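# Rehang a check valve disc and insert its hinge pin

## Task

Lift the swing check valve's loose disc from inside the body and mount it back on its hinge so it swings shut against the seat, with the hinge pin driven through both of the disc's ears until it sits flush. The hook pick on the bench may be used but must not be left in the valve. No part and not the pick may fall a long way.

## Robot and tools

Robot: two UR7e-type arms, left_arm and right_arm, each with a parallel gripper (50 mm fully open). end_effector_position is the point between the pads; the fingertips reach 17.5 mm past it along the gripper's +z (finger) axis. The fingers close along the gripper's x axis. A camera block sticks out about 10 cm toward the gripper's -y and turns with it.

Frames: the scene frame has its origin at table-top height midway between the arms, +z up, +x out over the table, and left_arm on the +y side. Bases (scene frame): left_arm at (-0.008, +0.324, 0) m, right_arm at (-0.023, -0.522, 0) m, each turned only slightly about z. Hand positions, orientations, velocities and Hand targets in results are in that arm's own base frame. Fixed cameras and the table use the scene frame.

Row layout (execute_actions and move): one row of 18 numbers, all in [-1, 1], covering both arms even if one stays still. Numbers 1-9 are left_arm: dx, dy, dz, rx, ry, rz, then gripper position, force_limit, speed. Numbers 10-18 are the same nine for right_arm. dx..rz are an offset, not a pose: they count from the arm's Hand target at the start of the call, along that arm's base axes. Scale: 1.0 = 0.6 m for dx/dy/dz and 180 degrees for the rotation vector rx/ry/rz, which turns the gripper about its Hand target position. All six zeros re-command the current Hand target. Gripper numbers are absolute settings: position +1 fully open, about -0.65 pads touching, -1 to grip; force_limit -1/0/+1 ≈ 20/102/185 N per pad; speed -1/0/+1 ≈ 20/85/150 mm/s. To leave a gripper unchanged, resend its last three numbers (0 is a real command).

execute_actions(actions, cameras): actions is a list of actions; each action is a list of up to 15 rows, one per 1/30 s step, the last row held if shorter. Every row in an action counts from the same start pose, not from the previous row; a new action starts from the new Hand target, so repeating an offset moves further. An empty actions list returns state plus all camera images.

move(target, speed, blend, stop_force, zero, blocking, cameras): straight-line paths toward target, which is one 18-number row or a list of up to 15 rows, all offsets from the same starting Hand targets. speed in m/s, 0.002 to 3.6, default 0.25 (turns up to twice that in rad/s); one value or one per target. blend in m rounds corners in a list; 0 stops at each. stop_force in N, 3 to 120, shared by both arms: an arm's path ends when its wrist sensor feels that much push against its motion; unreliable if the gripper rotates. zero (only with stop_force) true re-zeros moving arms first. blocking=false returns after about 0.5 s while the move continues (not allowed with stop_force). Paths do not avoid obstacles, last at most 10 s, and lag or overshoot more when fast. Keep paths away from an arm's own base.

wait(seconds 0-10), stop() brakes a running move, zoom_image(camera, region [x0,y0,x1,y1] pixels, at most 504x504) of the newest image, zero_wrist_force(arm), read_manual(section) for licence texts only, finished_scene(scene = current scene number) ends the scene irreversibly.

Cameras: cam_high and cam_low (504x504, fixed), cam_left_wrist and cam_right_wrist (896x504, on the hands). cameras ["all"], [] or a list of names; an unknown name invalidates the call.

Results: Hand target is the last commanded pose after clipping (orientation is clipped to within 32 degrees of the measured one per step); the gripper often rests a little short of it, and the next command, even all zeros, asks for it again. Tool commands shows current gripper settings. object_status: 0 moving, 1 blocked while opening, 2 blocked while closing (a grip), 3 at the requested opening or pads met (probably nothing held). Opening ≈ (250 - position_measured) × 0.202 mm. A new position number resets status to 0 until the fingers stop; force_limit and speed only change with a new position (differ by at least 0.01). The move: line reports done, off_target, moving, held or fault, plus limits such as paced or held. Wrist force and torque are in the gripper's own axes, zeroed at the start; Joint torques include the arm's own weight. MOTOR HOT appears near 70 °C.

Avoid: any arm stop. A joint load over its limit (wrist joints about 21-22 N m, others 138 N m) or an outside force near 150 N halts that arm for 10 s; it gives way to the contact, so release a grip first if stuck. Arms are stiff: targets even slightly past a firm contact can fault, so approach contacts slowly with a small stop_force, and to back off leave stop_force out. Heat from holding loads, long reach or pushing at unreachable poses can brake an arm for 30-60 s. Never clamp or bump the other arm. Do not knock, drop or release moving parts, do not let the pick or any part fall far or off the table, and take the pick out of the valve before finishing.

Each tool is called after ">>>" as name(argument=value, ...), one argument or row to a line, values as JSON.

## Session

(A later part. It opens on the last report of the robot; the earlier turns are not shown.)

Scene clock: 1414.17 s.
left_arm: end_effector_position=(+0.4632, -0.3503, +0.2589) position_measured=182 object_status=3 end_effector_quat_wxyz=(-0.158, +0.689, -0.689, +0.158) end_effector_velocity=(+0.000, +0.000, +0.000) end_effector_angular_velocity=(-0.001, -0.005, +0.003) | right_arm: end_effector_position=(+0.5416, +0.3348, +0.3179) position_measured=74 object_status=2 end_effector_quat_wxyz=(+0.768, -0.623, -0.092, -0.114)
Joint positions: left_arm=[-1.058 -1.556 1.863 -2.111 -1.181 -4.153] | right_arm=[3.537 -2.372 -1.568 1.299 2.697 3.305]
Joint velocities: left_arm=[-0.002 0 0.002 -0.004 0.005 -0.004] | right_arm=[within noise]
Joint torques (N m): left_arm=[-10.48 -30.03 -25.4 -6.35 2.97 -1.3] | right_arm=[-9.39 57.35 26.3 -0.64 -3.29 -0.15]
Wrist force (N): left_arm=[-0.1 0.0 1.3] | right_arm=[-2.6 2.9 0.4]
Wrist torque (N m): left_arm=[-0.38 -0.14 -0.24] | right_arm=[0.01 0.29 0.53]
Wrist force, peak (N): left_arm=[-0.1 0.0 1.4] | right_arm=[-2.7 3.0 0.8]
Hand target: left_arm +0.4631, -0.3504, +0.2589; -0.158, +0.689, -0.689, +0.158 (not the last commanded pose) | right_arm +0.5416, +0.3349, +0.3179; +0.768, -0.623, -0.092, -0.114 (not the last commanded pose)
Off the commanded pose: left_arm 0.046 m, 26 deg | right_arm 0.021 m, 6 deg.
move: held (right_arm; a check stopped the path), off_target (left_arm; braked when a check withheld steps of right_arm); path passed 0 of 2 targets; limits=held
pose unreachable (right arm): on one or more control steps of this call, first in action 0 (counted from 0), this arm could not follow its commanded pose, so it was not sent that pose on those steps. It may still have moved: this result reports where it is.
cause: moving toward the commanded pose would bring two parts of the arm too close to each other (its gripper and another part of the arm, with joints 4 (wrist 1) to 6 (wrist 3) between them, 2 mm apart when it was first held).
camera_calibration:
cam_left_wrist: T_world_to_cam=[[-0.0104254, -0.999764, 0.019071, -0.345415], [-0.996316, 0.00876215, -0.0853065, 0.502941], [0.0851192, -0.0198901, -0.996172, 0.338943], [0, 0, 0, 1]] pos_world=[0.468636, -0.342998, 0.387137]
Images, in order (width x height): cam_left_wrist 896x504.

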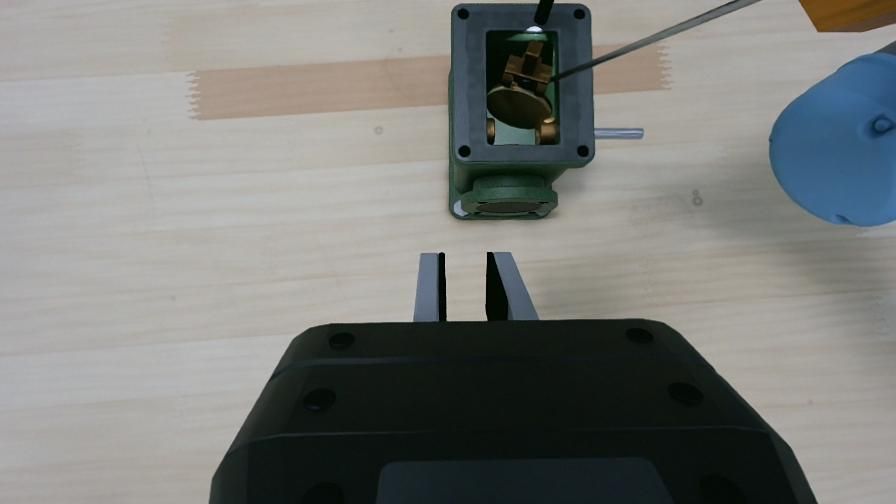

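>>> zoom_image(
  camera="cam_left_wrist",
  region=[440, 0, 610, 170],
)

Scaled by 2.965 from the camera's 896x504 image, which has a finer 1280x720 frame.

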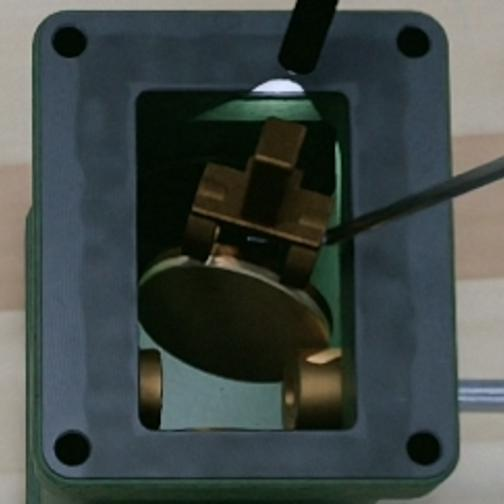

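>>> move(
  target=[0.2415,-0.0577,-0.0732,-0.0659,0.1438,-0.0151,-0.155,-0.7,1,0,0,0,0,0,0,-1,-0.5,-0.5],
  speed=0.2,
  cameras=["cam_left_wrist"],
)

>>> zoom_image(
  camera="cam_left_wrist",
  region=[350, 100, 600, 330],
)

Scene clock: 1501.67 s.
left_arm: end_effector_position=(+0.6080, -0.3850, +0.2150) position_measured=175 object_status=3 end_effector_quat_wxyz=(+0.075, +0.703, -0.703, +0.074) | right_arm: end_effector_position=(+0.5416, +0.3349, +0.3179) position_measured=74 object_status=2 end_effector_quat_wxyz=(+0.768, -0.623, -0.092, -0.114)
Joint positions: left_arm=[-0.691 -1.087 1.302 -1.92 -1.734 -3.844] | right_arm=[3.537 -2.372 -1.568 1.299 2.697 3.305]
Joint torques (N m): left_arm=[-7.19 -42.99 -39.29 -5.6 -0.91 -0.37] | right_arm=[9.97 64.73 9.77 -3.59 -0.89 -1.65]
Wrist force (N): left_arm=[-0.8 -0.8 1.1] | right_arm=[-2.2 1.9 0.5]
Wrist torque (N m): left_arm=[-0.49 -0.04 -0.39] | right_arm=[0.02 0.29 0.52]
Wrist force, peak (N): left_arm=[-1.1 -2.9 2.3] | right_arm=[-2.7 3.0 0.5]
Hand target: left_arm +0.6080, -0.3850, +0.2150; +0.075, +0.703, -0.703, +0.074 | right_arm +0.5416, +0.3349, +0.3179; +0.768, -0.623, -0.092, -0.114
Off the commanded pose: left_arm 0.000 m, 0 deg | right_arm 0.000 m, 0 deg.
move: done
camera_calibration:
cam_left_wrist: T_world_to_cam=[[-0.000616445, -0.973123, 0.230285, -0.418752], [-0.933089, 0.0833803, 0.349846, 0.540528], [-0.359644, -0.21466, -0.908062, 0.458679], [0, 0, 0, 1]] pos_world=[0.669064, -0.354106, 0.32384]
Images, in order (width x height): cam_left_wrist 896x504.

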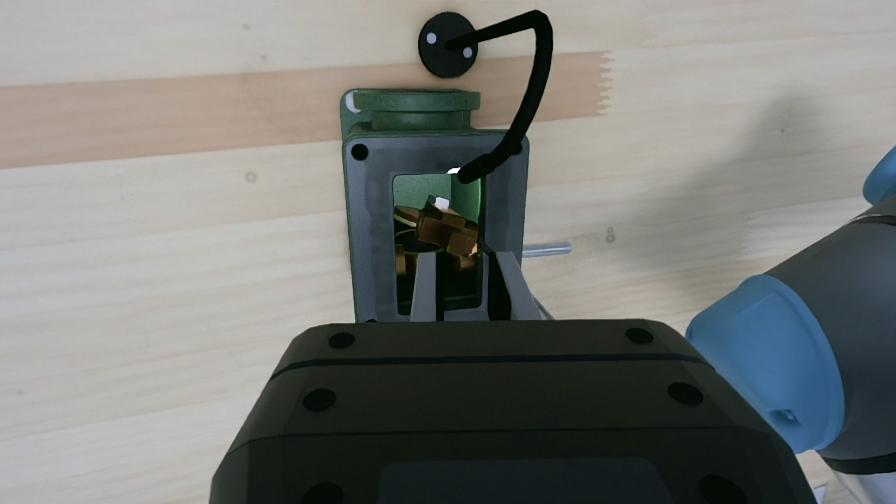

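Scaled by 2.016 from the camera's 896x504 image, which has a finer 1280x720 frame.

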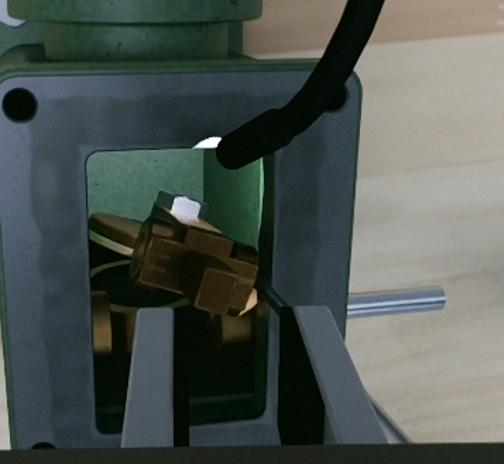

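>>> move(
  target=[
    [-0.005,-0.018,-0.03,0.0219,-0.0047,-0.1334,-0.155,-0.7,1,0,0,0,0,0,0,-1,-0.5,-0.5],
    [-0.005,-0.018,-0.0928,0.0219,-0.0047,-0.1334,-0.155,-0.7,1,0,0,0,0,0,0,-1,-0.5,-0.5],
  ],
  speed=0.12,
  blend=[0.01,0],
  cameras=["cam_left_wrist"],
)

>>> zoom_image(
  camera="cam_left_wrist",
  region=[370, 150, 560, 330],
)

Scene clock: 1558.60 s.
left_arm: end_effector_position=(+0.6050, -0.3959, +0.1593) position_measured=175 object_status=3 end_effector_quat_wxyz=(-0.060, -0.543, +0.837, -0.038) | right_arm: end_effector_position=(+0.5416, +0.3349, +0.3179) position_measured=74 object_status=2 end_effector_quat_wxyz=(+0.768, -0.623, -0.092, -0.114)
Joint positions: left_arm=[-0.716 -1 1.28 -1.89 -1.706 -3.44] | right_arm=[3.537 -2.372 -1.568 1.299 2.697 3.305]
Joint torques (N m): left_arm=[6.75 -56.48 -36.95 -2.27 -0.84 -1.39] | right_arm=[10.86 64.87 9.64 -3.59 -1.03 -1.66]
Wrist force (N): left_arm=[-0.6 -0.8 1.5] | right_arm=[-2.3 1.5 0.6]
Wrist torque (N m): left_arm=[-0.50 -0.08 -0.36] | right_arm=[-0.01 0.32 0.52]
Wrist force, peak (N): left_arm=[-0.8 -1.2 3.5] | right_arm=[-2.6 3.1 0.8]
Hand target: left_arm +0.6050, -0.3958, +0.1593; -0.060, -0.543, +0.837, -0.038 | right_arm +0.5416, +0.3349, +0.3179; +0.768, -0.623, -0.092, -0.114
Off the commanded pose: left_arm 0.000 m, 0 deg | right_arm 0.000 m, 0 deg.
move: done
camera_calibration:
cam_left_wrist: T_world_to_cam=[[-0.402473, -0.900994, 0.161942, -0.134085], [-0.828238, 0.433745, 0.354807, 0.632589], [-0.389921, 0.00867365, -0.920808, 0.513532], [0, 0, 0, 1]] pos_world=[0.670205, -0.399646, 0.270131]
Images, in order (width x height): cam_left_wrist 896x504.

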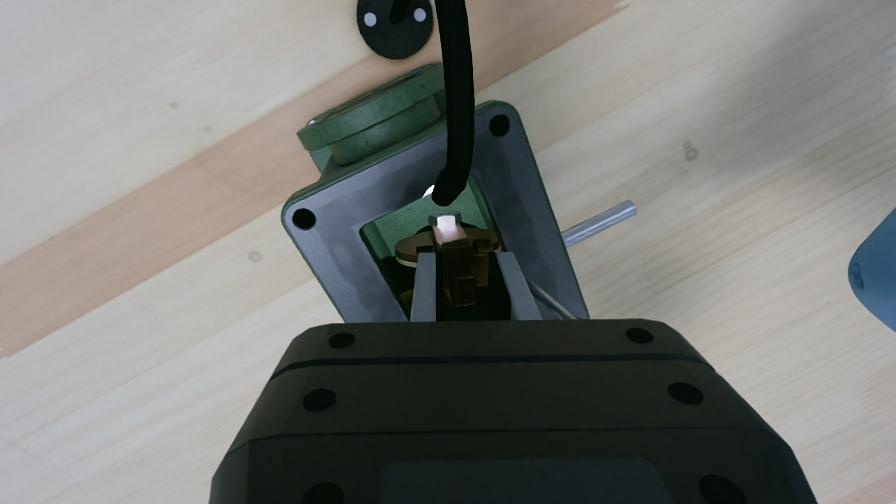

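Scaled by 2.653 from the camera's 896x504 image, which has a finer 1280x720 frame.

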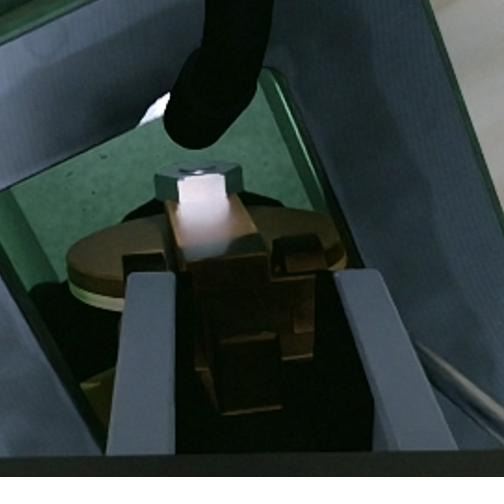

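>>> move(
  target=[-0.0011,-0.0025,-0.02,0,0,0,-0.155,-0.7,1,0,0,0,0,0,0,-1,-0.5,-0.5],
  speed=0.02,
  stop_force=3,
  cameras=["cam_left_wrist"],
)

>>> zoom_image(
  camera="cam_left_wrist",
  region=[370, 150, 560, 330],
)

Scene clock: 1580.53 s.
left_arm: end_effector_position=(+0.6044, -0.3974, +0.1473) position_measured=175 object_status=3 end_effector_quat_wxyz=(-0.060, -0.543, +0.837, -0.038) | right_arm: end_effector_position=(+0.5416, +0.3349, +0.3179) position_measured=74 object_status=2 end_effector_quat_wxyz=(+0.768, -0.623, -0.092, -0.114)
Joint positions: left_arm=[-0.718 -0.991 1.297 -1.917 -1.706 -3.443] | right_arm=[3.537 -2.372 -1.568 1.299 2.697 3.305]
Joint torques (N m): left_arm=[-0.17 -56.28 -39.77 -1.03 -0.33 0.94] | right_arm=[9.92 64.24 16.67 2.28 -1.28 -1.79]
Wrist force (N): left_arm=[0.2 -1.3 -1.7] | right_arm=[-3.1 4.2 0.0]
Wrist torque (N m): left_arm=[-0.55 -0.06 -0.35] | right_arm=[-0.09 0.27 0.73]
Wrist force, peak (N): left_arm=[0.4 -0.6 -5.0] | right_arm=[-3.1 9.1 0.3]
Hand target: left_arm +0.6044, -0.3973, +0.1473; -0.060, -0.543, +0.837, -0.038 | right_arm +0.5416, +0.3349, +0.3179; +0.768, -0.623, -0.092, -0.114
Off the commanded pose: left_arm 0.000 m, 0 deg | right_arm 0.000 m, 0 deg.
move: contact (left_arm)
camera_calibration:
cam_left_wrist: T_world_to_cam=[[-0.402359, -0.901044, 0.161948, -0.133743], [-0.828333, 0.433643, 0.354709, 0.637006], [-0.389836, 0.00857358, -0.920844, 0.502173], [0, 0, 0, 1]] pos_world=[0.669605, -0.401046, 0.258131]
Images, in order (width x height): cam_left_wrist 896x504.

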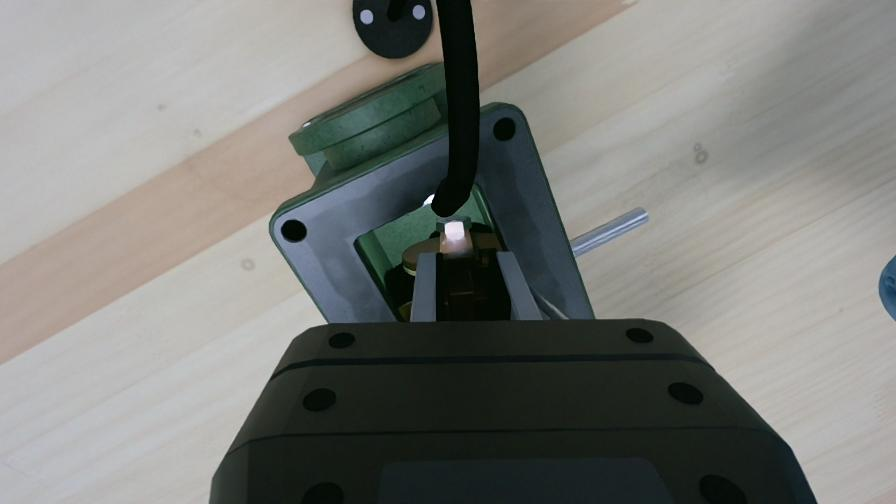

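Scaled by 2.653 from the camera's 896x504 image, which has a finer 1280x720 frame.

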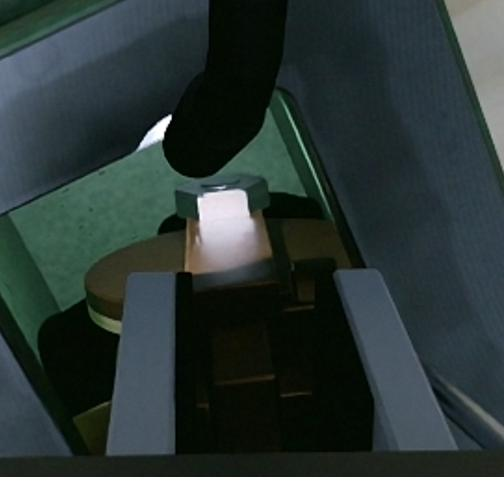

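>>> move(
  target=[
    [0,0,0.0037,0,0,0,-0.155,-0.7,1,0,0,0,0,0,0,-1,-0.5,-0.5],
  ],
  speed=0.01,
  cameras=["cam_left_wrist"],
)

Scene clock: 1609.13 s.
left_arm: end_effector_position=(+0.6044, -0.3973, +0.1496) position_measured=175 object_status=3 end_effector_quat_wxyz=(-0.060, -0.543, +0.837, -0.038) | right_arm: end_effector_position=(+0.5416, +0.3349, +0.3179) position_measured=74 object_status=2 end_effector_quat_wxyz=(+0.768, -0.623, -0.092, -0.114)
Joint positions: left_arm=[-0.718 -0.993 1.294 -1.912 -1.706 -3.443] | right_arm=[3.537 -2.372 -1.568 1.299 2.697 3.305]
Joint torques (N m): left_arm=[11.3 -56.32 -38.77 -1.91 -1.02 1.23] | right_arm=[11.06 64.7 29.9 0.88 -2.5 -1.73]
Wrist force (N): left_arm=[-0.6 -0.7 1.6] | right_arm=[-2.9 3.0 0.1]
Wrist torque (N m): left_arm=[-0.49 -0.08 -0.36] | right_arm=[0.03 0.34 0.53]
Wrist force, peak (N): left_arm=[0.4 -1.3 -2.0] | right_arm=[-3.8 5.6 0.5]
Hand target: left_arm +0.6044, -0.3973, +0.1496; -0.060, -0.543, +0.837, -0.038 | right_arm +0.5416, +0.3349, +0.3179; +0.768, -0.623, -0.092, -0.114
Off the commanded pose: left_arm 0.000 m, 0 deg | right_arm 0.000 m, 0 deg.
move: done
camera_calibration:
cam_left_wrist: T_world_to_cam=[[-0.402359, -0.901044, 0.161948, -0.134115], [-0.828333, 0.433643, 0.354709, 0.63619], [-0.389836, 0.00857358, -0.920844, 0.504291], [0, 0, 0, 1]] pos_world=[0.669605, -0.401046, 0.260431]
Images, in order (width x height): cam_left_wrist 896x504.

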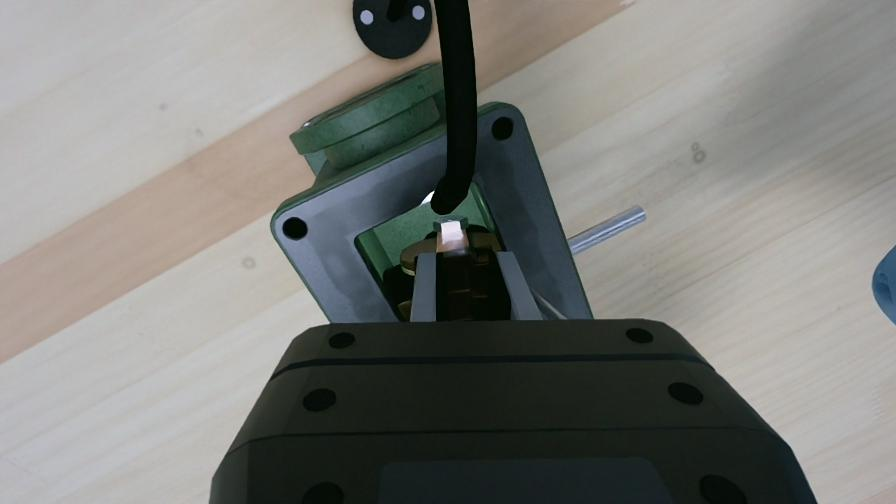

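Close the left gripper gently on the tail.

>>> execute_actions(
  actions=[
    [[0,0,0,0,0,0,-1,-0.7,-0.9,0,0,0,0,0,0,-1,-0.5,-0.5]],
  ],
  cameras=["cam_left_wrist"],
)

>>> zoom_image(
  camera="cam_left_wrist",
  region=[340, 140, 620, 330],
)

Scene clock: 1613.27 s.
left_arm: end_effector_position=(+0.6044, -0.3973, +0.1496) position_measured=213 object_status=2 end_effector_quat_wxyz=(-0.060, -0.543, +0.837, -0.038) | right_arm: end_effector_position=(+0.5416, +0.3349, +0.3179) position_measured=74 object_status=2 end_effector_quat_wxyz=(+0.768, -0.623, -0.092, -0.114)
Joint positions: left_arm=[-0.718 -0.993 1.294 -1.912 -1.706 -3.443] | right_arm=[3.537 -2.372 -1.568 1.299 2.697 3.305]
Joint torques (N m): left_arm=[10.56 -49.02 -26.82 -5.57 -0.93 1.13] | right_arm=[10.35 64.86 26.7 -3.05 -3.23 -1.35]
Wrist force (N): left_arm=[0.4 -0.8 -0.9] | right_arm=[-2.3 3.7 -0.2]
Wrist torque (N m): left_arm=[-0.53 -0.11 -0.37] | right_arm=[-0.04 0.36 0.48]
Wrist force, peak (N): left_arm=[-0.7 -1.0 2.0] | right_arm=[-2.1 5.7 -0.2]
Hand target: left_arm +0.6044, -0.3973, +0.1496; -0.060, -0.543, +0.837, -0.038 | right_arm +0.5416, +0.3349, +0.3179; +0.768, -0.623, -0.092, -0.114
Off the commanded pose: left_arm 0.000 m, 0 deg | right_arm 0.000 m, 0 deg.
Step readings (end_effector_position of left_arm | right_arm):
0: (+0.6044, -0.3973, +0.1496) | (+0.5416, +0.3349, +0.3179)
1: (+0.6044, -0.3973, +0.1496) | (+0.5416, +0.3349, +0.3179)
2: (+0.6044, -0.3973, +0.1496) | (+0.5416, +0.3349, +0.3179)
4: (+0.6044, -0.3973, +0.1496) | (+0.5416, +0.3349, +0.3179)
8: (+0.6044, -0.3973, +0.1496) | (+0.5416, +0.3349, +0.3179)
15: (+0.6044, -0.3973, +0.1496) | (+0.5416, +0.3349, +0.3179)
camera_calibration:
cam_left_wrist: T_world_to_cam=[[-0.402359, -0.901044, 0.161948, -0.134099], [-0.828333, 0.433643, 0.354709, 0.636225], [-0.389836, 0.00857358, -0.920844, 0.504199], [0, 0, 0, 1]] pos_world=[0.669605, -0.401046, 0.260331]
Images, in order (width x height): cam_left_wrist 896x504.

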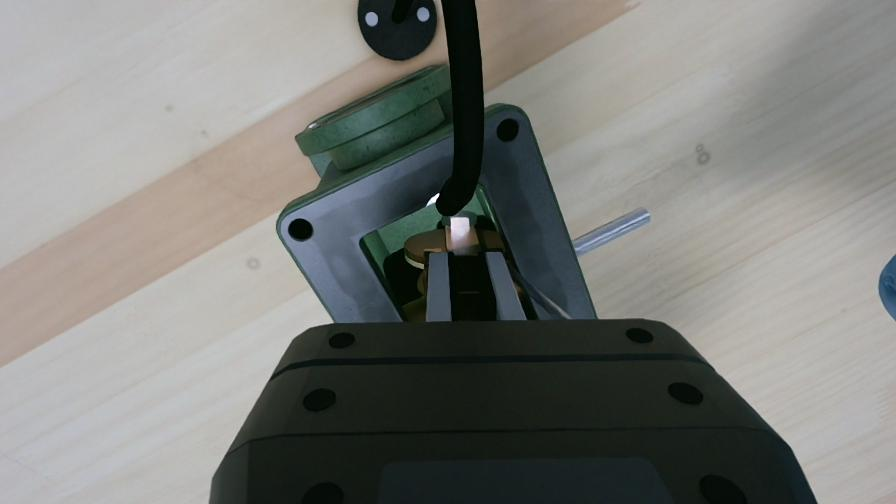

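Scaled by 1.800 from the camera's 896x504 image, which has a finer 1280x720 frame.

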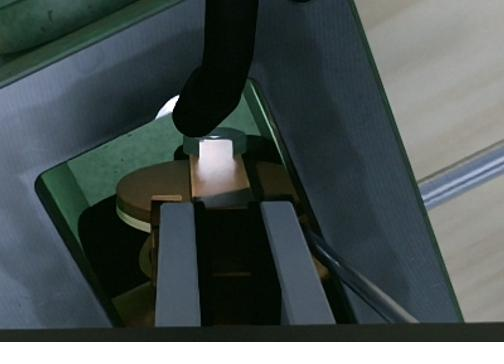

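>>> move(
  target=[
    [0,0.01167,0.0008,0,0,0,-1,-0.7,-0.9,0.0011,0.01162,0.0008,0,0,0,-1,-0.5,-0.5],
  ],
  speed=0.015,
  stop_force=8,
  cameras=["cam_left_wrist"],
)

>>> zoom_image(
  camera="cam_left_wrist",
  region=[340, 140, 620, 330],
)

Scene clock: 1808.87 s.
left_arm: end_effector_position=(+0.6044, -0.3904, +0.1500) position_measured=213 object_status=2 end_effector_quat_wxyz=(-0.060, -0.543, +0.837, -0.038) | right_arm: end_effector_position=(+0.5423, +0.3418, +0.3184) position_measured=74 object_status=2 end_effector_quat_wxyz=(+0.768, -0.623, -0.092, -0.114)
Joint positions: left_arm=[-0.71 -1.002 1.307 -1.915 -1.707 -3.435] | right_arm=[3.548 -2.374 -1.566 1.286 2.687 3.292]
Joint torques (N m): left_arm=[-10.42 -46.53 -40.66 -2.78 -0.39 -1.39] | right_arm=[-11.02 59.42 10.09 2.06 0.04 1.6]
Wrist force (N): left_arm=[0.2 0.2 1.0] | right_arm=[-0.7 3.6 0.1]
Wrist torque (N m): left_arm=[-0.51 -0.13 -0.36] | right_arm=[0.00 0.33 0.35]
Wrist force, peak (N): left_arm=[2.0 0.5 -1.0] | right_arm=[-2.2 7.1 0.0]
Hand target: left_arm +0.6044, -0.3903, +0.1500; -0.060, -0.543, +0.837, -0.038 | right_arm +0.5423, +0.3418, +0.3184; +0.768, -0.623, -0.092, -0.114
Off the commanded pose: left_arm 0.000 m, 0 deg | right_arm 0.000 m, 0 deg.
move: done
camera_calibration:
cam_left_wrist: T_world_to_cam=[[-0.402372, -0.901037, 0.161953, -0.127862], [-0.828326, 0.433657, 0.354706, 0.633014], [-0.389836, 0.00857365, -0.920844, 0.5046], [0, 0, 0, 1]] pos_world=[0.669605, -0.394046, 0.260831]
Images, in order (width x height): cam_left_wrist 896x504.

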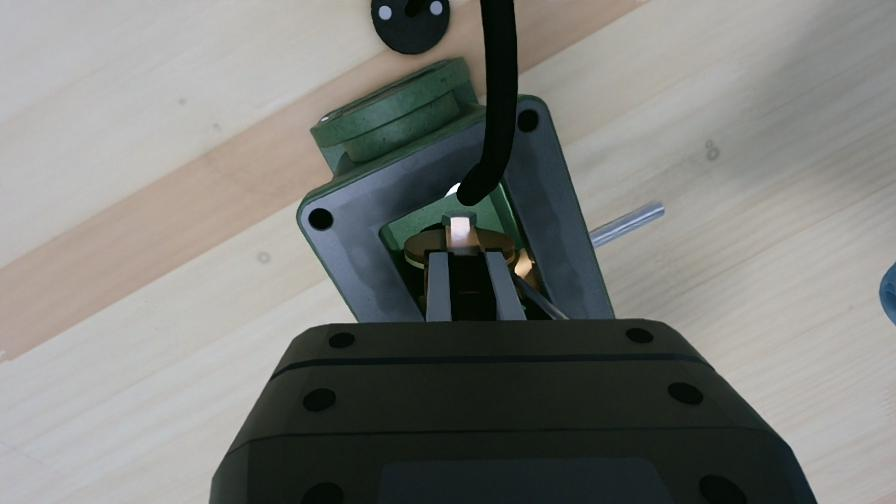

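Scaled by 1.800 from the camera's 896x504 image, which has a finer 1280x720 frame.

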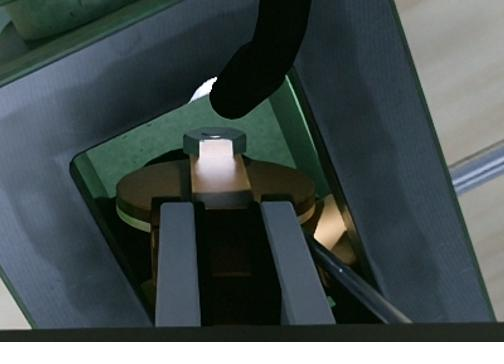

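>>> move(
  target=[
    [0,0.0012,0.0045,0,0,0,-1,-0.7,-0.9,0,0.0012,0.0045,0,0,0,-1,-0.5,-0.5],
  ],
  speed=0.01,
  stop_force=6,
)

Scene clock: 1816.27 s.
left_arm: end_effector_position=(+0.6044, -0.3896, +0.1528) position_measured=213 object_status=2 end_effector_quat_wxyz=(-0.060, -0.543, +0.837, -0.038) | right_arm: end_effector_position=(+0.5423, +0.3425, +0.3211) position_measured=74 object_status=2 end_effector_quat_wxyz=(+0.768, -0.623, -0.092, -0.114)
Joint positions: left_arm=[-0.71 -1.005 1.304 -1.909 -1.707 -3.434] | right_arm=[3.549 -2.369 -1.565 1.28 2.686 3.291]
Joint torques (N m): left_arm=[13.28 -49.24 -33.25 -5.41 -0.9 0.98] | right_arm=[12.46 58.8 29.34 0.64 -1.91 -1.03]
Wrist force (N): left_arm=[0.4 -0.1 1.1] | right_arm=[-0.4 2.4 -0.2]
Wrist torque (N m): left_arm=[-0.52 -0.06 -0.37] | right_arm=[-0.01 0.37 0.28]
Wrist force, peak (N): left_arm=[-0.8 -0.3 3.5] | right_arm=[-1.4 5.1 0.2]
Hand target: left_arm +0.6044, -0.3896, +0.1527; -0.060, -0.543, +0.837, -0.038 | right_arm +0.5423, +0.3425, +0.3211; +0.768, -0.623, -0.092, -0.114
Off the commanded pose: left_arm 0.000 m, 0 deg | right_arm 0.000 m, 0 deg.
move: done

>>> move(
  target=[
    [0,0,0,0,0,0,-1,-0.7,-0.9,0,0.0003,0,-0.00926,0,0,-1,-0.5,-0.5],
  ],
  speed=0.03,
)

Scene clock: 1824.53 s.
left_arm: end_effector_position=(+0.6044, -0.3896, +0.1527) position_measured=213 object_status=2 end_effector_quat_wxyz=(-0.060, -0.543, +0.837, -0.038) | right_arm: end_effector_position=(+0.5423, +0.3427, +0.3211) position_measured=74 object_status=2 end_effector_quat_wxyz=(+0.759, -0.635, -0.094, -0.113) end_effector_velocity=(-0.001, +0.000, +0.001) end_effector_angular_velocity=(+0.003, -0.001, +0.001)
Joint positions: left_arm=[-0.71 -1.004 1.304 -1.909 -1.707 -3.434] | right_arm=[3.547 -2.352 -1.584 1.222 2.7 3.238]
Joint velocities: left_arm=[within noise] | right_arm=[0 0.001 0 0.006 0 0.005]
Joint torques (N m): left_arm=[12.95 -47.5 -26.94 -5.47 -1.14 -1.16] | right_arm=[-8.74 54.65 25.98 2.16 -1.68 1.65]
Wrist force (N): left_arm=[2.3 -0.3 0.5] | right_arm=[-0.7 5.8 2.6]
Wrist torque (N m): left_arm=[-0.41 0.01 -0.38] | right_arm=[0.50 0.36 0.31]
Wrist force, peak (N): left_arm=[2.9 -0.9 0.5] | right_arm=[-0.7 5.8 2.6]
Hand target: left_arm +0.6044, -0.3896, +0.1527; -0.060, -0.543, +0.837, -0.038 | right_arm +0.5423, +0.3427, +0.3211; +0.759, -0.634, -0.094, -0.113
Off the commanded pose: left_arm 0.000 m, 0 deg | right_arm 0.000 m, 0 deg.
move: done

>>> move(
  target=[
    [0,0,0,0,0,0,-1,-0.7,-0.9,0,0.0003,0,-0.00926,0,0,-1,-0.5,-0.5],
  ],
  speed=0.03,
  cameras=["cam_left_wrist"],
)

>>> zoom_image(
  camera="cam_left_wrist",
  region=[440, 200, 620, 330],
)

Scene clock: 1831.27 s.
left_arm: end_effector_position=(+0.6044, -0.3896, +0.1527) position_measured=213 object_status=2 end_effector_quat_wxyz=(-0.060, -0.543, +0.837, -0.038) | right_arm: end_effector_position=(+0.5422, +0.3429, +0.3211) position_measured=74 object_status=2 end_effector_quat_wxyz=(+0.750, -0.645, -0.096, -0.111)
Joint positions: left_arm=[-0.71 -1.004 1.304 -1.909 -1.707 -3.434] | right_arm=[3.545 -2.334 -1.604 1.161 2.712 3.181]
Joint torques (N m): left_arm=[11.82 -47.2 -28.32 -1.27 -1.09 -1.15] | right_arm=[-9.18 51.04 27.84 2.27 -1.96 1.59]
Wrist force (N): left_arm=[-0.5 -1.3 2.5] | right_arm=[-2.1 1.0 0.4]
Wrist torque (N m): left_arm=[-0.48 -0.12 -0.37] | right_arm=[0.17 0.31 0.66]
Wrist force, peak (N): left_arm=[-1.2 -1.4 3.6] | right_arm=[-0.8 6.5 2.8]
Hand target: left_arm +0.6044, -0.3896, +0.1527; -0.060, -0.543, +0.837, -0.038 | right_arm +0.5423, +0.3429, +0.3211; +0.750, -0.645, -0.096, -0.111
Off the commanded pose: left_arm 0.000 m, 0 deg | right_arm 0.000 m, 0 deg.
move: done
camera_calibration:
cam_left_wrist: T_world_to_cam=[[-0.402359, -0.901044, 0.161948, -0.127679], [-0.828333, 0.433643, 0.354709, 0.631751], [-0.389836, 0.00857358, -0.920844, 0.50708], [0, 0, 0, 1]] pos_world=[0.669605, -0.393346, 0.263531]
Images, in order (width x height): cam_left_wrist 896x504.

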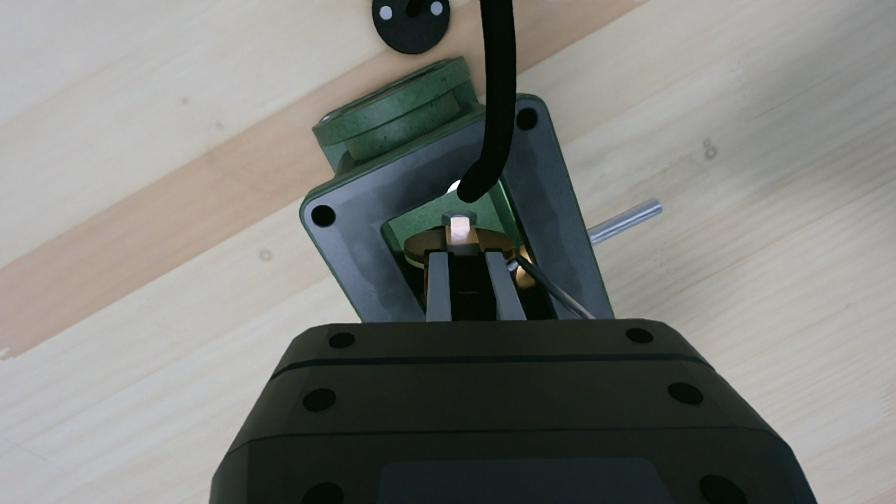

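Scaled by 2.800 from the camera's 896x504 image, which has a finer 1280x720 frame.

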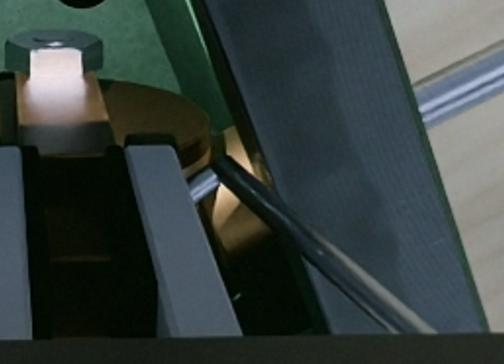

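>>> move(
  target=[
    [0,0,0,0,0,0,-1,-0.7,-0.9,0,0.0003,0.0005,-0.00926,0,0,-1,-0.5,-0.5],
  ],
  speed=0.03,
  cameras=["cam_left_wrist"],
)

>>> zoom_image(
  camera="cam_left_wrist",
  region=[440, 200, 620, 330],
)

Scene clock: 1838.47 s.
left_arm: end_effector_position=(+0.6044, -0.3896, +0.1527) position_measured=213 object_status=2 end_effector_quat_wxyz=(-0.060, -0.543, +0.837, -0.038) | right_arm: end_effector_position=(+0.5422, +0.3431, +0.3214) position_measured=74 object_status=2 end_effector_quat_wxyz=(+0.740, -0.656, -0.097, -0.110)
Joint positions: left_arm=[-0.71 -1.004 1.304 -1.909 -1.707 -3.434] | right_arm=[3.544 -2.314 -1.624 1.095 2.722 3.121]
Joint torques (N m): left_arm=[9.62 -48.13 -26.81 -1.4 -0.8 -1.11] | right_arm=[-11.08 50.42 28.55 2.37 -1.61 1.59]
Wrist force (N): left_arm=[-1.0 -1.1 2.9] | right_arm=[-2.1 -0.1 0.9]
Wrist torque (N m): left_arm=[-0.46 -0.07 -0.36] | right_arm=[0.24 0.33 0.63]
Wrist force, peak (N): left_arm=[-1.2 -1.2 3.7] | right_arm=[-2.2 1.2 0.7]
Hand target: left_arm +0.6044, -0.3896, +0.1527; -0.060, -0.543, +0.837, -0.038 | right_arm +0.5423, +0.3431, +0.3214; +0.740, -0.656, -0.097, -0.110
Off the commanded pose: left_arm 0.000 m, 0 deg | right_arm 0.000 m, 0 deg.
move: done
camera_calibration:
cam_left_wrist: T_world_to_cam=[[-0.402359, -0.901044, 0.161948, -0.127679], [-0.828333, 0.433643, 0.354709, 0.631751], [-0.389836, 0.00857358, -0.920844, 0.50708], [0, 0, 0, 1]] pos_world=[0.669605, -0.393346, 0.263531]
Images, in order (width x height): cam_left_wrist 896x504.

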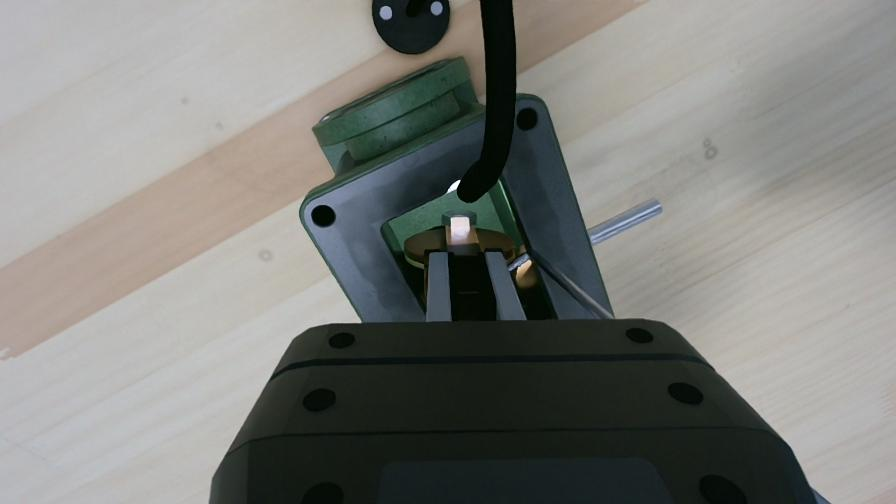

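Scaled by 2.800 from the camera's 896x504 image, which has a finer 1280x720 frame.

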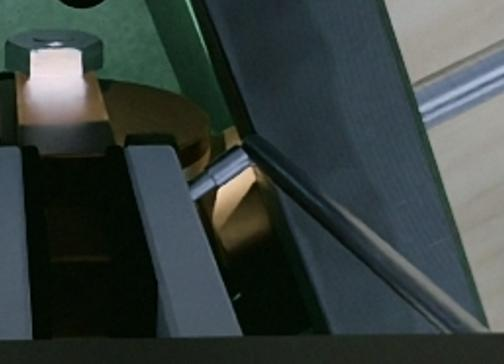

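>>> move(
  target=[
    [0,0,0,0,0,0,-1,-0.7,-0.9,0,-0.0065,0,0,0,0,-1,-0.5,-0.5],
  ],
  speed=0.02,
  stop_force=8,
  cameras=["cam_left_wrist"],
)

>>> zoom_image(
  camera="cam_left_wrist",
  region=[440, 200, 620, 330],
)

Scene clock: 1855.90 s.
left_arm: end_effector_position=(+0.6044, -0.3896, +0.1527) position_measured=213 object_status=2 end_effector_quat_wxyz=(-0.060, -0.543, +0.837, -0.038) | right_arm: end_effector_position=(+0.5423, +0.3391, +0.3214) position_measured=74 object_status=2 end_effector_quat_wxyz=(+0.740, -0.656, -0.097, -0.110)
Joint positions: left_arm=[-0.71 -1.004 1.304 -1.909 -1.707 -3.434] | right_arm=[3.537 -2.313 -1.625 1.1 2.728 3.126]
Joint torques (N m): left_arm=[7.31 -48.87 -28.1 -1.15 -0.68 -1.12] | right_arm=[9.07 65.68 8.23 -0.97 -1.59 -1.79]
Wrist force (N): left_arm=[-0.8 -1.2 2.2] | right_arm=[-1.8 -0.2 0.5]
Wrist torque (N m): left_arm=[-0.47 -0.07 -0.36] | right_arm=[0.19 0.31 0.60]
Wrist force, peak (N): left_arm=[-1.1 -1.7 3.6] | right_arm=[-2.2 -0.2 1.3]
Hand target: left_arm +0.6044, -0.3896, +0.1527; -0.060, -0.543, +0.837, -0.038 | right_arm +0.5423, +0.3392, +0.3214; +0.740, -0.656, -0.097, -0.110
Off the commanded pose: left_arm 0.000 m, 0 deg | right_arm 0.000 m, 0 deg.
move: done
camera_calibration:
cam_left_wrist: T_world_to_cam=[[-0.402359, -0.901044, 0.161948, -0.127679], [-0.828333, 0.433643, 0.354709, 0.631751], [-0.389836, 0.00857358, -0.920844, 0.50708], [0, 0, 0, 1]] pos_world=[0.669605, -0.393346, 0.263531]
Images, in order (width x height): cam_left_wrist 896x504.

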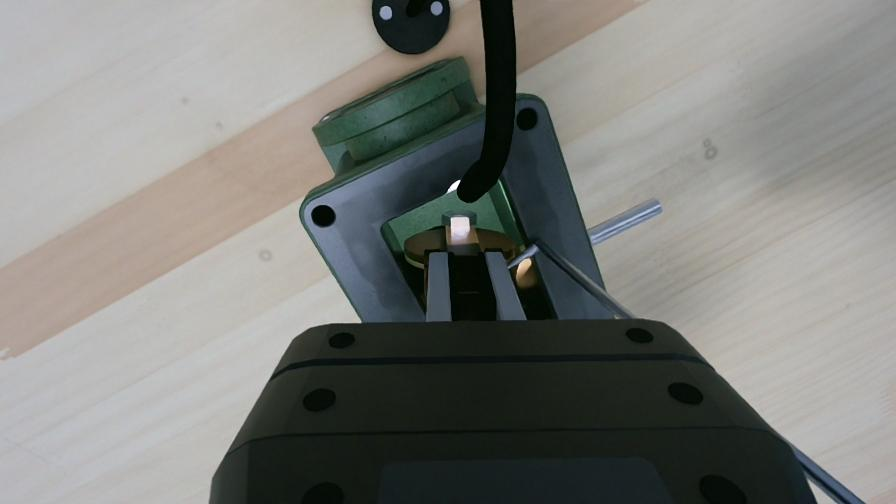

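Scaled by 2.800 from the camera's 896x504 image, which has a finer 1280x720 frame.

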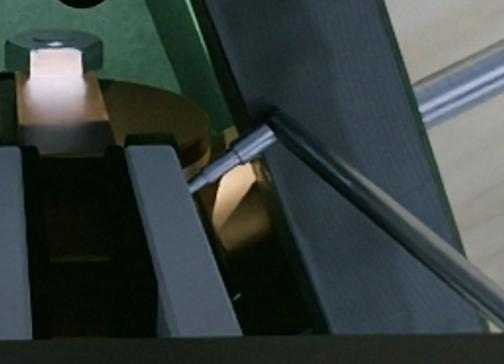

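>>> move(
  target=[
    [0,0,0,0,0,0,-1,-0.7,-0.9,0,-0.0085,0.0008,0,0,0,-1,-0.5,-0.5],
  ],
  speed=0.03,
  stop_force=8,
  cameras=["cam_left_wrist"],
)

>>> zoom_image(
  camera="cam_left_wrist",
  region=[440, 200, 620, 330],
)

Scene clock: 1862.67 s.
left_arm: end_effector_position=(+0.6044, -0.3896, +0.1527) position_measured=213 object_status=2 end_effector_quat_wxyz=(-0.060, -0.543, +0.837, -0.038) | right_arm: end_effector_position=(+0.5423, +0.3340, +0.3219) position_measured=74 object_status=2 end_effector_quat_wxyz=(+0.740, -0.656, -0.097, -0.110)
Joint positions: left_arm=[-0.71 -1.004 1.304 -1.909 -1.707 -3.434] | right_arm=[3.528 -2.312 -1.625 1.105 2.737 3.133]
Joint torques (N m): left_arm=[4.22 -49.05 -27.61 -1.22 -0.67 -1.25] | right_arm=[10.2 59.63 11.76 -0.99 -1.68 -1.59]
Wrist force (N): left_arm=[-0.7 -1.0 2.9] | right_arm=[-1.9 0.4 0.3]
Wrist torque (N m): left_arm=[-0.44 -0.10 -0.37] | right_arm=[0.17 0.32 0.43]
Wrist force, peak (N): left_arm=[-1.3 -1.4 3.7] | right_arm=[-2.2 1.0 0.2]
Hand target: left_arm +0.6044, -0.3896, +0.1527; -0.060, -0.543, +0.837, -0.038 | right_arm +0.5423, +0.3341, +0.3219; +0.740, -0.656, -0.097, -0.110
Off the commanded pose: left_arm 0.000 m, 0 deg | right_arm 0.000 m, 0 deg.
move: done
camera_calibration:
cam_left_wrist: T_world_to_cam=[[-0.402359, -0.901044, 0.161948, -0.127679], [-0.828333, 0.433643, 0.354709, 0.631751], [-0.389836, 0.00857358, -0.920844, 0.50708], [0, 0, 0, 1]] pos_world=[0.669605, -0.393346, 0.263531]
Images, in order (width x height): cam_left_wrist 896x504.

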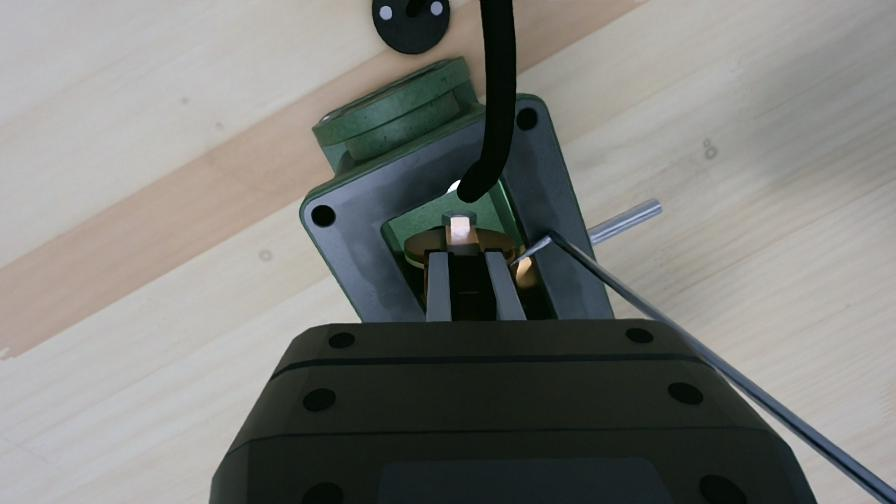

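Scaled by 2.800 from the camera's 896x504 image, which has a finer 1280x720 frame.

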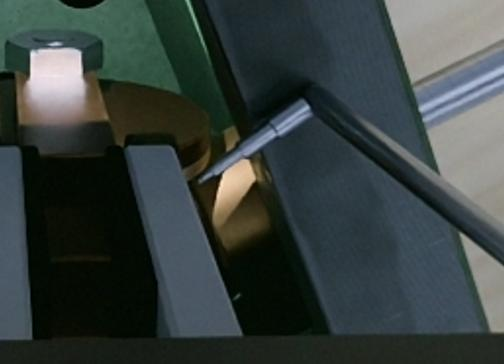

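>>> move(
  target=[
    [0.0083,0,0,0,0,0,-1,-0.7,-0.9,0,-0.05,0.01,0,0,0,-1,-0.5,-0.5],
    [-0.0067,-0.0055,-0.0038,0.0096,-0.0606,0.071,-1,-0.7,-0.9,0,-0.2,0.06,0,0,0,-1,-0.5,-0.5],
  ],
  speed=[0.03,0.06],
  cameras=["cam_left_wrist","cam_high"],
)

Scene clock: 1980.90 s.
left_arm: end_effector_position=(+0.6078, -0.3903, +0.1524) position_measured=213 object_status=2 end_effector_quat_wxyz=(-0.045, -0.558, +0.828, -0.045) end_effector_velocity=(-0.001, +0.000, +0.000) end_effector_angular_velocity=(+0.001, +0.004, -0.003) | right_arm: end_effector_position=(+0.5423, +0.2931, +0.3316) position_measured=74 object_status=2 end_effector_quat_wxyz=(+0.740, -0.656, -0.097, -0.110)
Joint positions: left_arm=[-0.717 -1.012 1.323 -1.946 -1.68 -3.477] | right_arm=[3.456 -2.295 -1.618 1.142 2.805 3.199]
Joint velocities: left_arm=[0 0.001 -0.002 0.005 -0.002 0.003] | right_arm=[within noise]
Joint torques (N m): left_arm=[9.81 -46.71 -43.42 -1.31 -0.79 1.23] | right_arm=[8.61 53.8 26.69 0.52 -1.84 -0.7]
Wrist force (N): left_arm=[-0.8 -0.7 3.2] | right_arm=[-2.0 0.8 0.3]
Wrist torque (N m): left_arm=[-0.49 -0.10 -0.25] | right_arm=[0.13 0.31 0.48]
Wrist force, peak (N): left_arm=[-1.1 -1.2 3.8] | right_arm=[-3.2 0.6 -0.2]
Hand target: left_arm +0.6079, -0.3902, +0.1524; -0.045, -0.558, +0.828, -0.045 (not the last commanded pose) | right_arm +0.5423, +0.2932, +0.3315; +0.740, -0.656, -0.097, -0.110 (not the last commanded pose)
Off the commanded pose: left_arm 0.008 m, 14 deg | right_arm 0.083 m, 0 deg.
move: held (right_arm; a check stopped the path), off_target (left_arm; braked when a check withheld steps of right_arm); path passed 1 of 2 targets; limits=held
pose unreachable (right arm): on one or more control steps of this call, first in action 0 (counted from 0), this arm could not follow its commanded pose, so it was not sent that pose on those steps. It may still have moved: this result reports where it is.
cause: moving toward the commanded pose would bring two parts of the arm too close to each other (its gripper and another part of the arm, with joints 4 (wrist 1) to 6 (wrist 3) between them, 2 mm apart when it was first held).
camera_calibration:
cam_left_wrist: T_world_to_cam=[[-0.37427, -0.915857, 0.145354, -0.147133], [-0.854165, 0.401504, 0.330448, 0.64176], [-0.361003, -0.000479886, -0.932564, 0.48882], [0, 0, 0, 1]] pos_world=[0.669568, -0.392187, 0.265174]
Images, in order (width x height): cam_high 504x504, cam_left_wrist 896x504.

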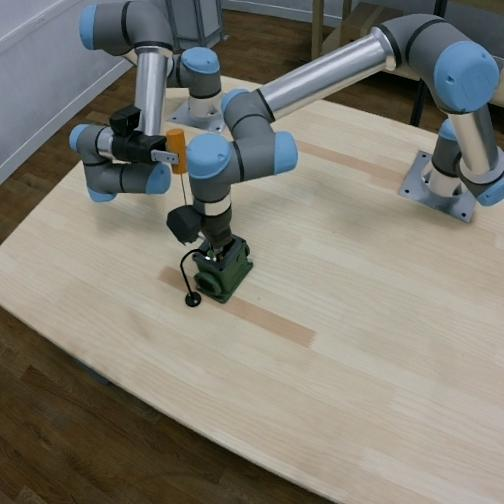

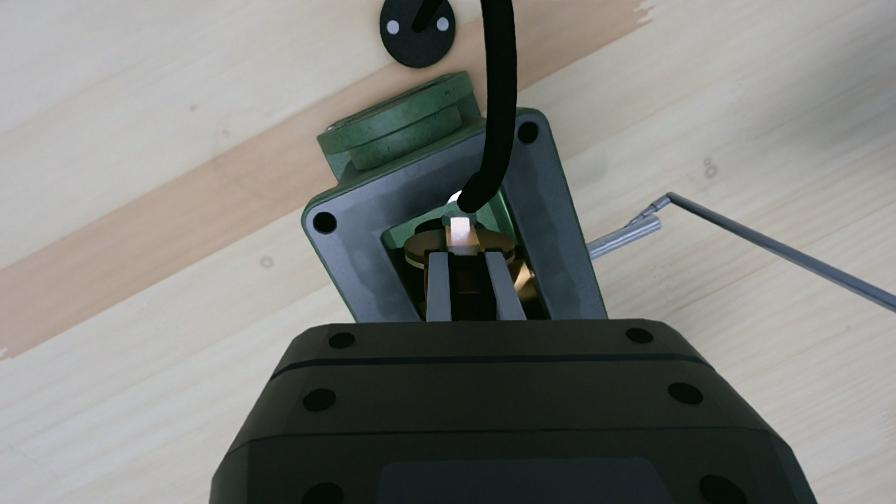

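>>> move(
  target=[
    [-0.01,-0.005,-0.0033,0.009,-0.056,0.065,-1,-0.7,-0.9,-0.02,-0.04,0.05,-0.2,0,0,-1,-0.5,-0.5],
  ],
  speed=0.08,
  cameras=["cam_left_wrist"],
)

Scene clock: 1998.60 s.
left_arm: end_effector_position=(+0.6018, -0.3933, +0.1504) position_measured=213 object_status=2 end_effector_quat_wxyz=(+0.041, -0.633, +0.768, -0.086) | right_arm: end_effector_position=(+0.5302, +0.2693, +0.3617) position_measured=74 object_status=2 end_effector_quat_wxyz=(-0.501, +0.853, +0.127, +0.075)
Joint positions: left_arm=[-0.789 -1.089 1.487 -2.149 -1.506 -3.734] | right_arm=[3.476 -1.724 -1.798 -0.658 2.541 1.896]
Joint torques (N m): left_arm=[9.58 -43.56 -41.93 -1.55 -0.93 0.98] | right_arm=[-10.18 30.6 18.66 6.97 3.65 1.62]
Wrist force (N): left_arm=[-0.7 -0.5 2.9] | right_arm=[-1.6 0.4 0.1]
Wrist torque (N m): left_arm=[-0.51 -0.08 -0.21] | right_arm=[0.21 0.22 0.63]
Wrist force, peak (N): left_arm=[-1.0 -0.8 3.5] | right_arm=[-2.8 0.5 0.1]
Hand target: left_arm +0.6019, -0.3932, +0.1504; +0.041, -0.633, +0.768, -0.086 | right_arm +0.5303, +0.2692, +0.3615; -0.501, +0.853, +0.126, +0.075
Off the commanded pose: left_arm 0.000 m, 0 deg | right_arm 0.000 m, 0 deg.
move: done
camera_calibration:
cam_left_wrist: T_world_to_cam=[[-0.198558, -0.977739, 0.0678286, -0.270249], [-0.961777, 0.207697, 0.178459, 0.649968], [-0.188574, -0.0298015, -0.981607, 0.376839], [0, 0, 0, 1]] pos_world=[0.642526, -0.387998, 0.272246]
Images, in order (width x height): cam_left_wrist 896x504.

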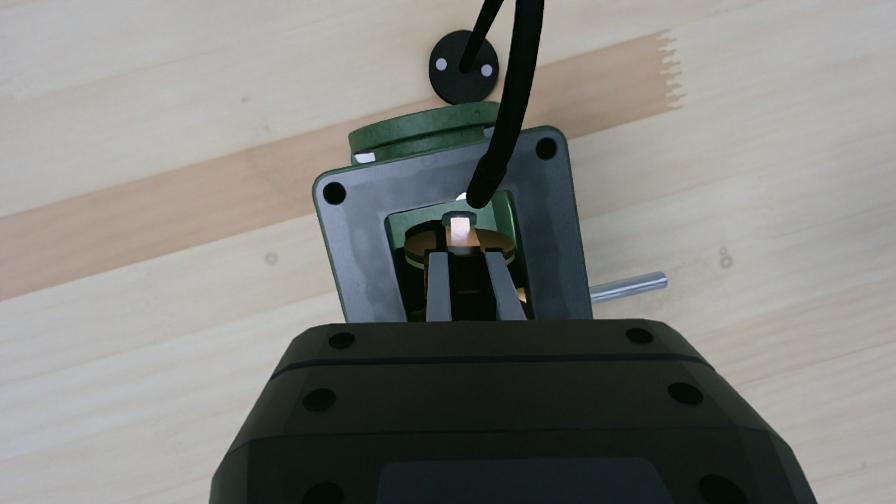

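>>> move(
  target=[
    [-0.0175,-0.005,-0.0037,0.00854,-0.05606,0.06576,-1,-0.7,-0.9,-0.02,-0.05,0,-0.172,0,0,-1,-0.5,-0.5],
  ],
  speed=0.08,
  cameras=["cam_left_wrist","cam_right_wrist"],
)

>>> zoom_image(
  camera="cam_left_wrist",
  region=[360, 180, 600, 330],
)

Scene clock: 2020.47 s.
left_arm: end_effector_position=(+0.5913, -0.3963, +0.1482) position_measured=213 object_status=2 end_effector_quat_wxyz=(-0.125, +0.698, -0.693, +0.127) | right_arm: end_effector_position=(+0.5182, +0.2393, +0.3617) position_measured=74 object_status=2 end_effector_quat_wxyz=(-0.255, +0.956, +0.142, +0.038)
Joint positions: left_arm=[-0.88 -1.136 1.614 -2.284 -1.298 -3.997] | right_arm=[3.605 -1.629 -1.578 -1.253 2.033 1.8]
Joint torques (N m): left_arm=[11.47 -45.78 -38.47 -2.59 -0.42 1.16] | right_arm=[-11.71 36.71 20.72 7.87 3.09 -0.46]
Wrist force (N): left_arm=[-0.1 0.2 2.6] | right_arm=[-1.0 -0.1 -0.4]
Wrist torque (N m): left_arm=[-0.45 -0.13 -0.16] | right_arm=[0.20 0.11 0.53]
Wrist force, peak (N): left_arm=[-0.7 -0.4 3.1] | right_arm=[-2.0 2.0 0.6]
Hand target: left_arm +0.5914, -0.3962, +0.1482; -0.125, +0.699, -0.693, +0.127 | right_arm +0.5183, +0.2392, +0.3615; -0.255, +0.956, +0.142, +0.038
Off the commanded pose: left_arm 0.000 m, 0 deg | right_arm 0.000 m, 0 deg.
move: done
camera_calibration:
cam_left_wrist: T_world_to_cam=[[-0.00110005, -0.999723, 0.0235221, -0.394113], [-0.999972, 0.00127509, 0.00742783, 0.606949], [-0.00745576, -0.0235132, -0.999696, 0.270712], [0, 0, 0, 1]] pos_world=[0.608516, -0.388412, 0.275391]
cam_right_wrist: T_world_to_cam=[[0.960907, 0.235092, 0.146254, -0.602435], [0.256256, -0.95517, -0.148269, 0.162856], [0.10484, 0.179951, -0.978073, 0.383378], [0, 0, 0, 1]] pos_world=[0.496958, 0.228193, 0.487226]
Images, in order (width x height): cam_left_wrist 896x504, cam_right_wrist 896x504.

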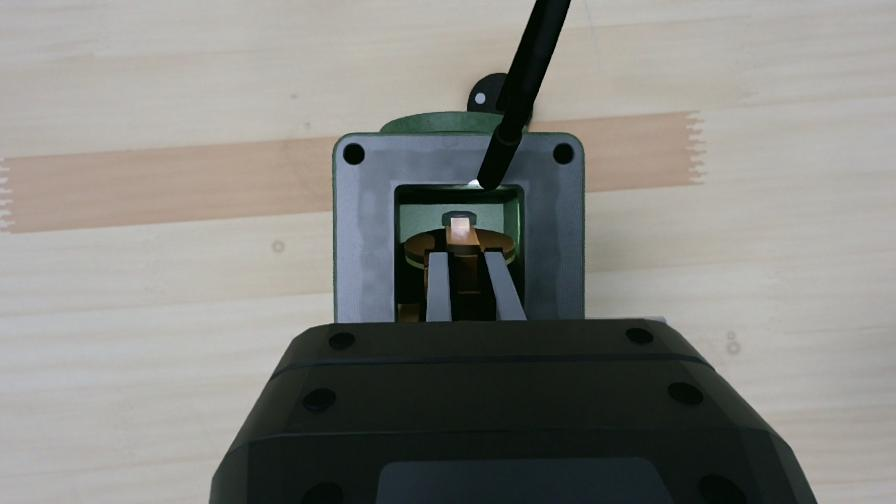

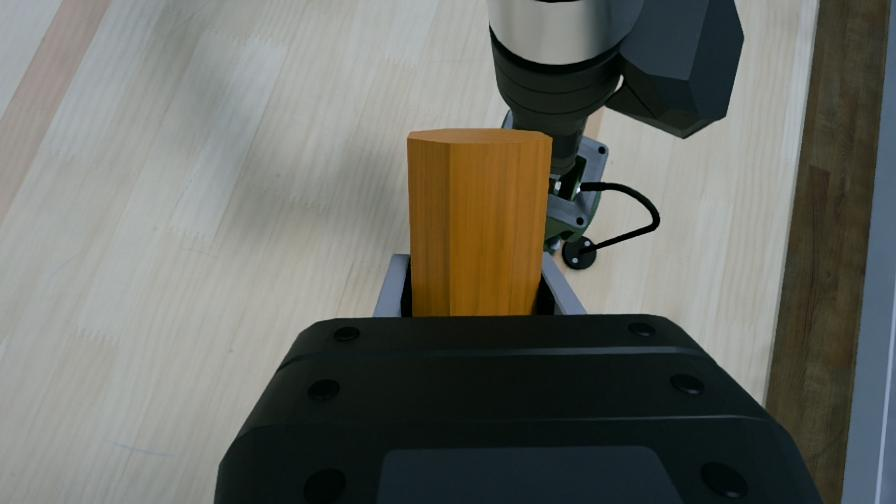

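Scaled by 2.100 from the camera's 896x504 image, which has a finer 1280x720 frame.

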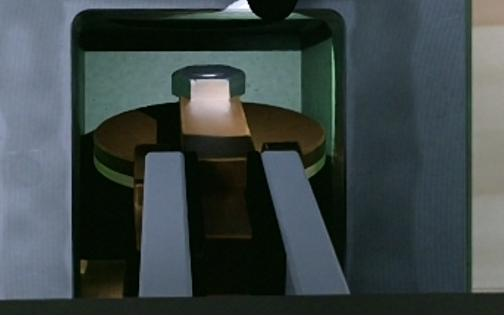

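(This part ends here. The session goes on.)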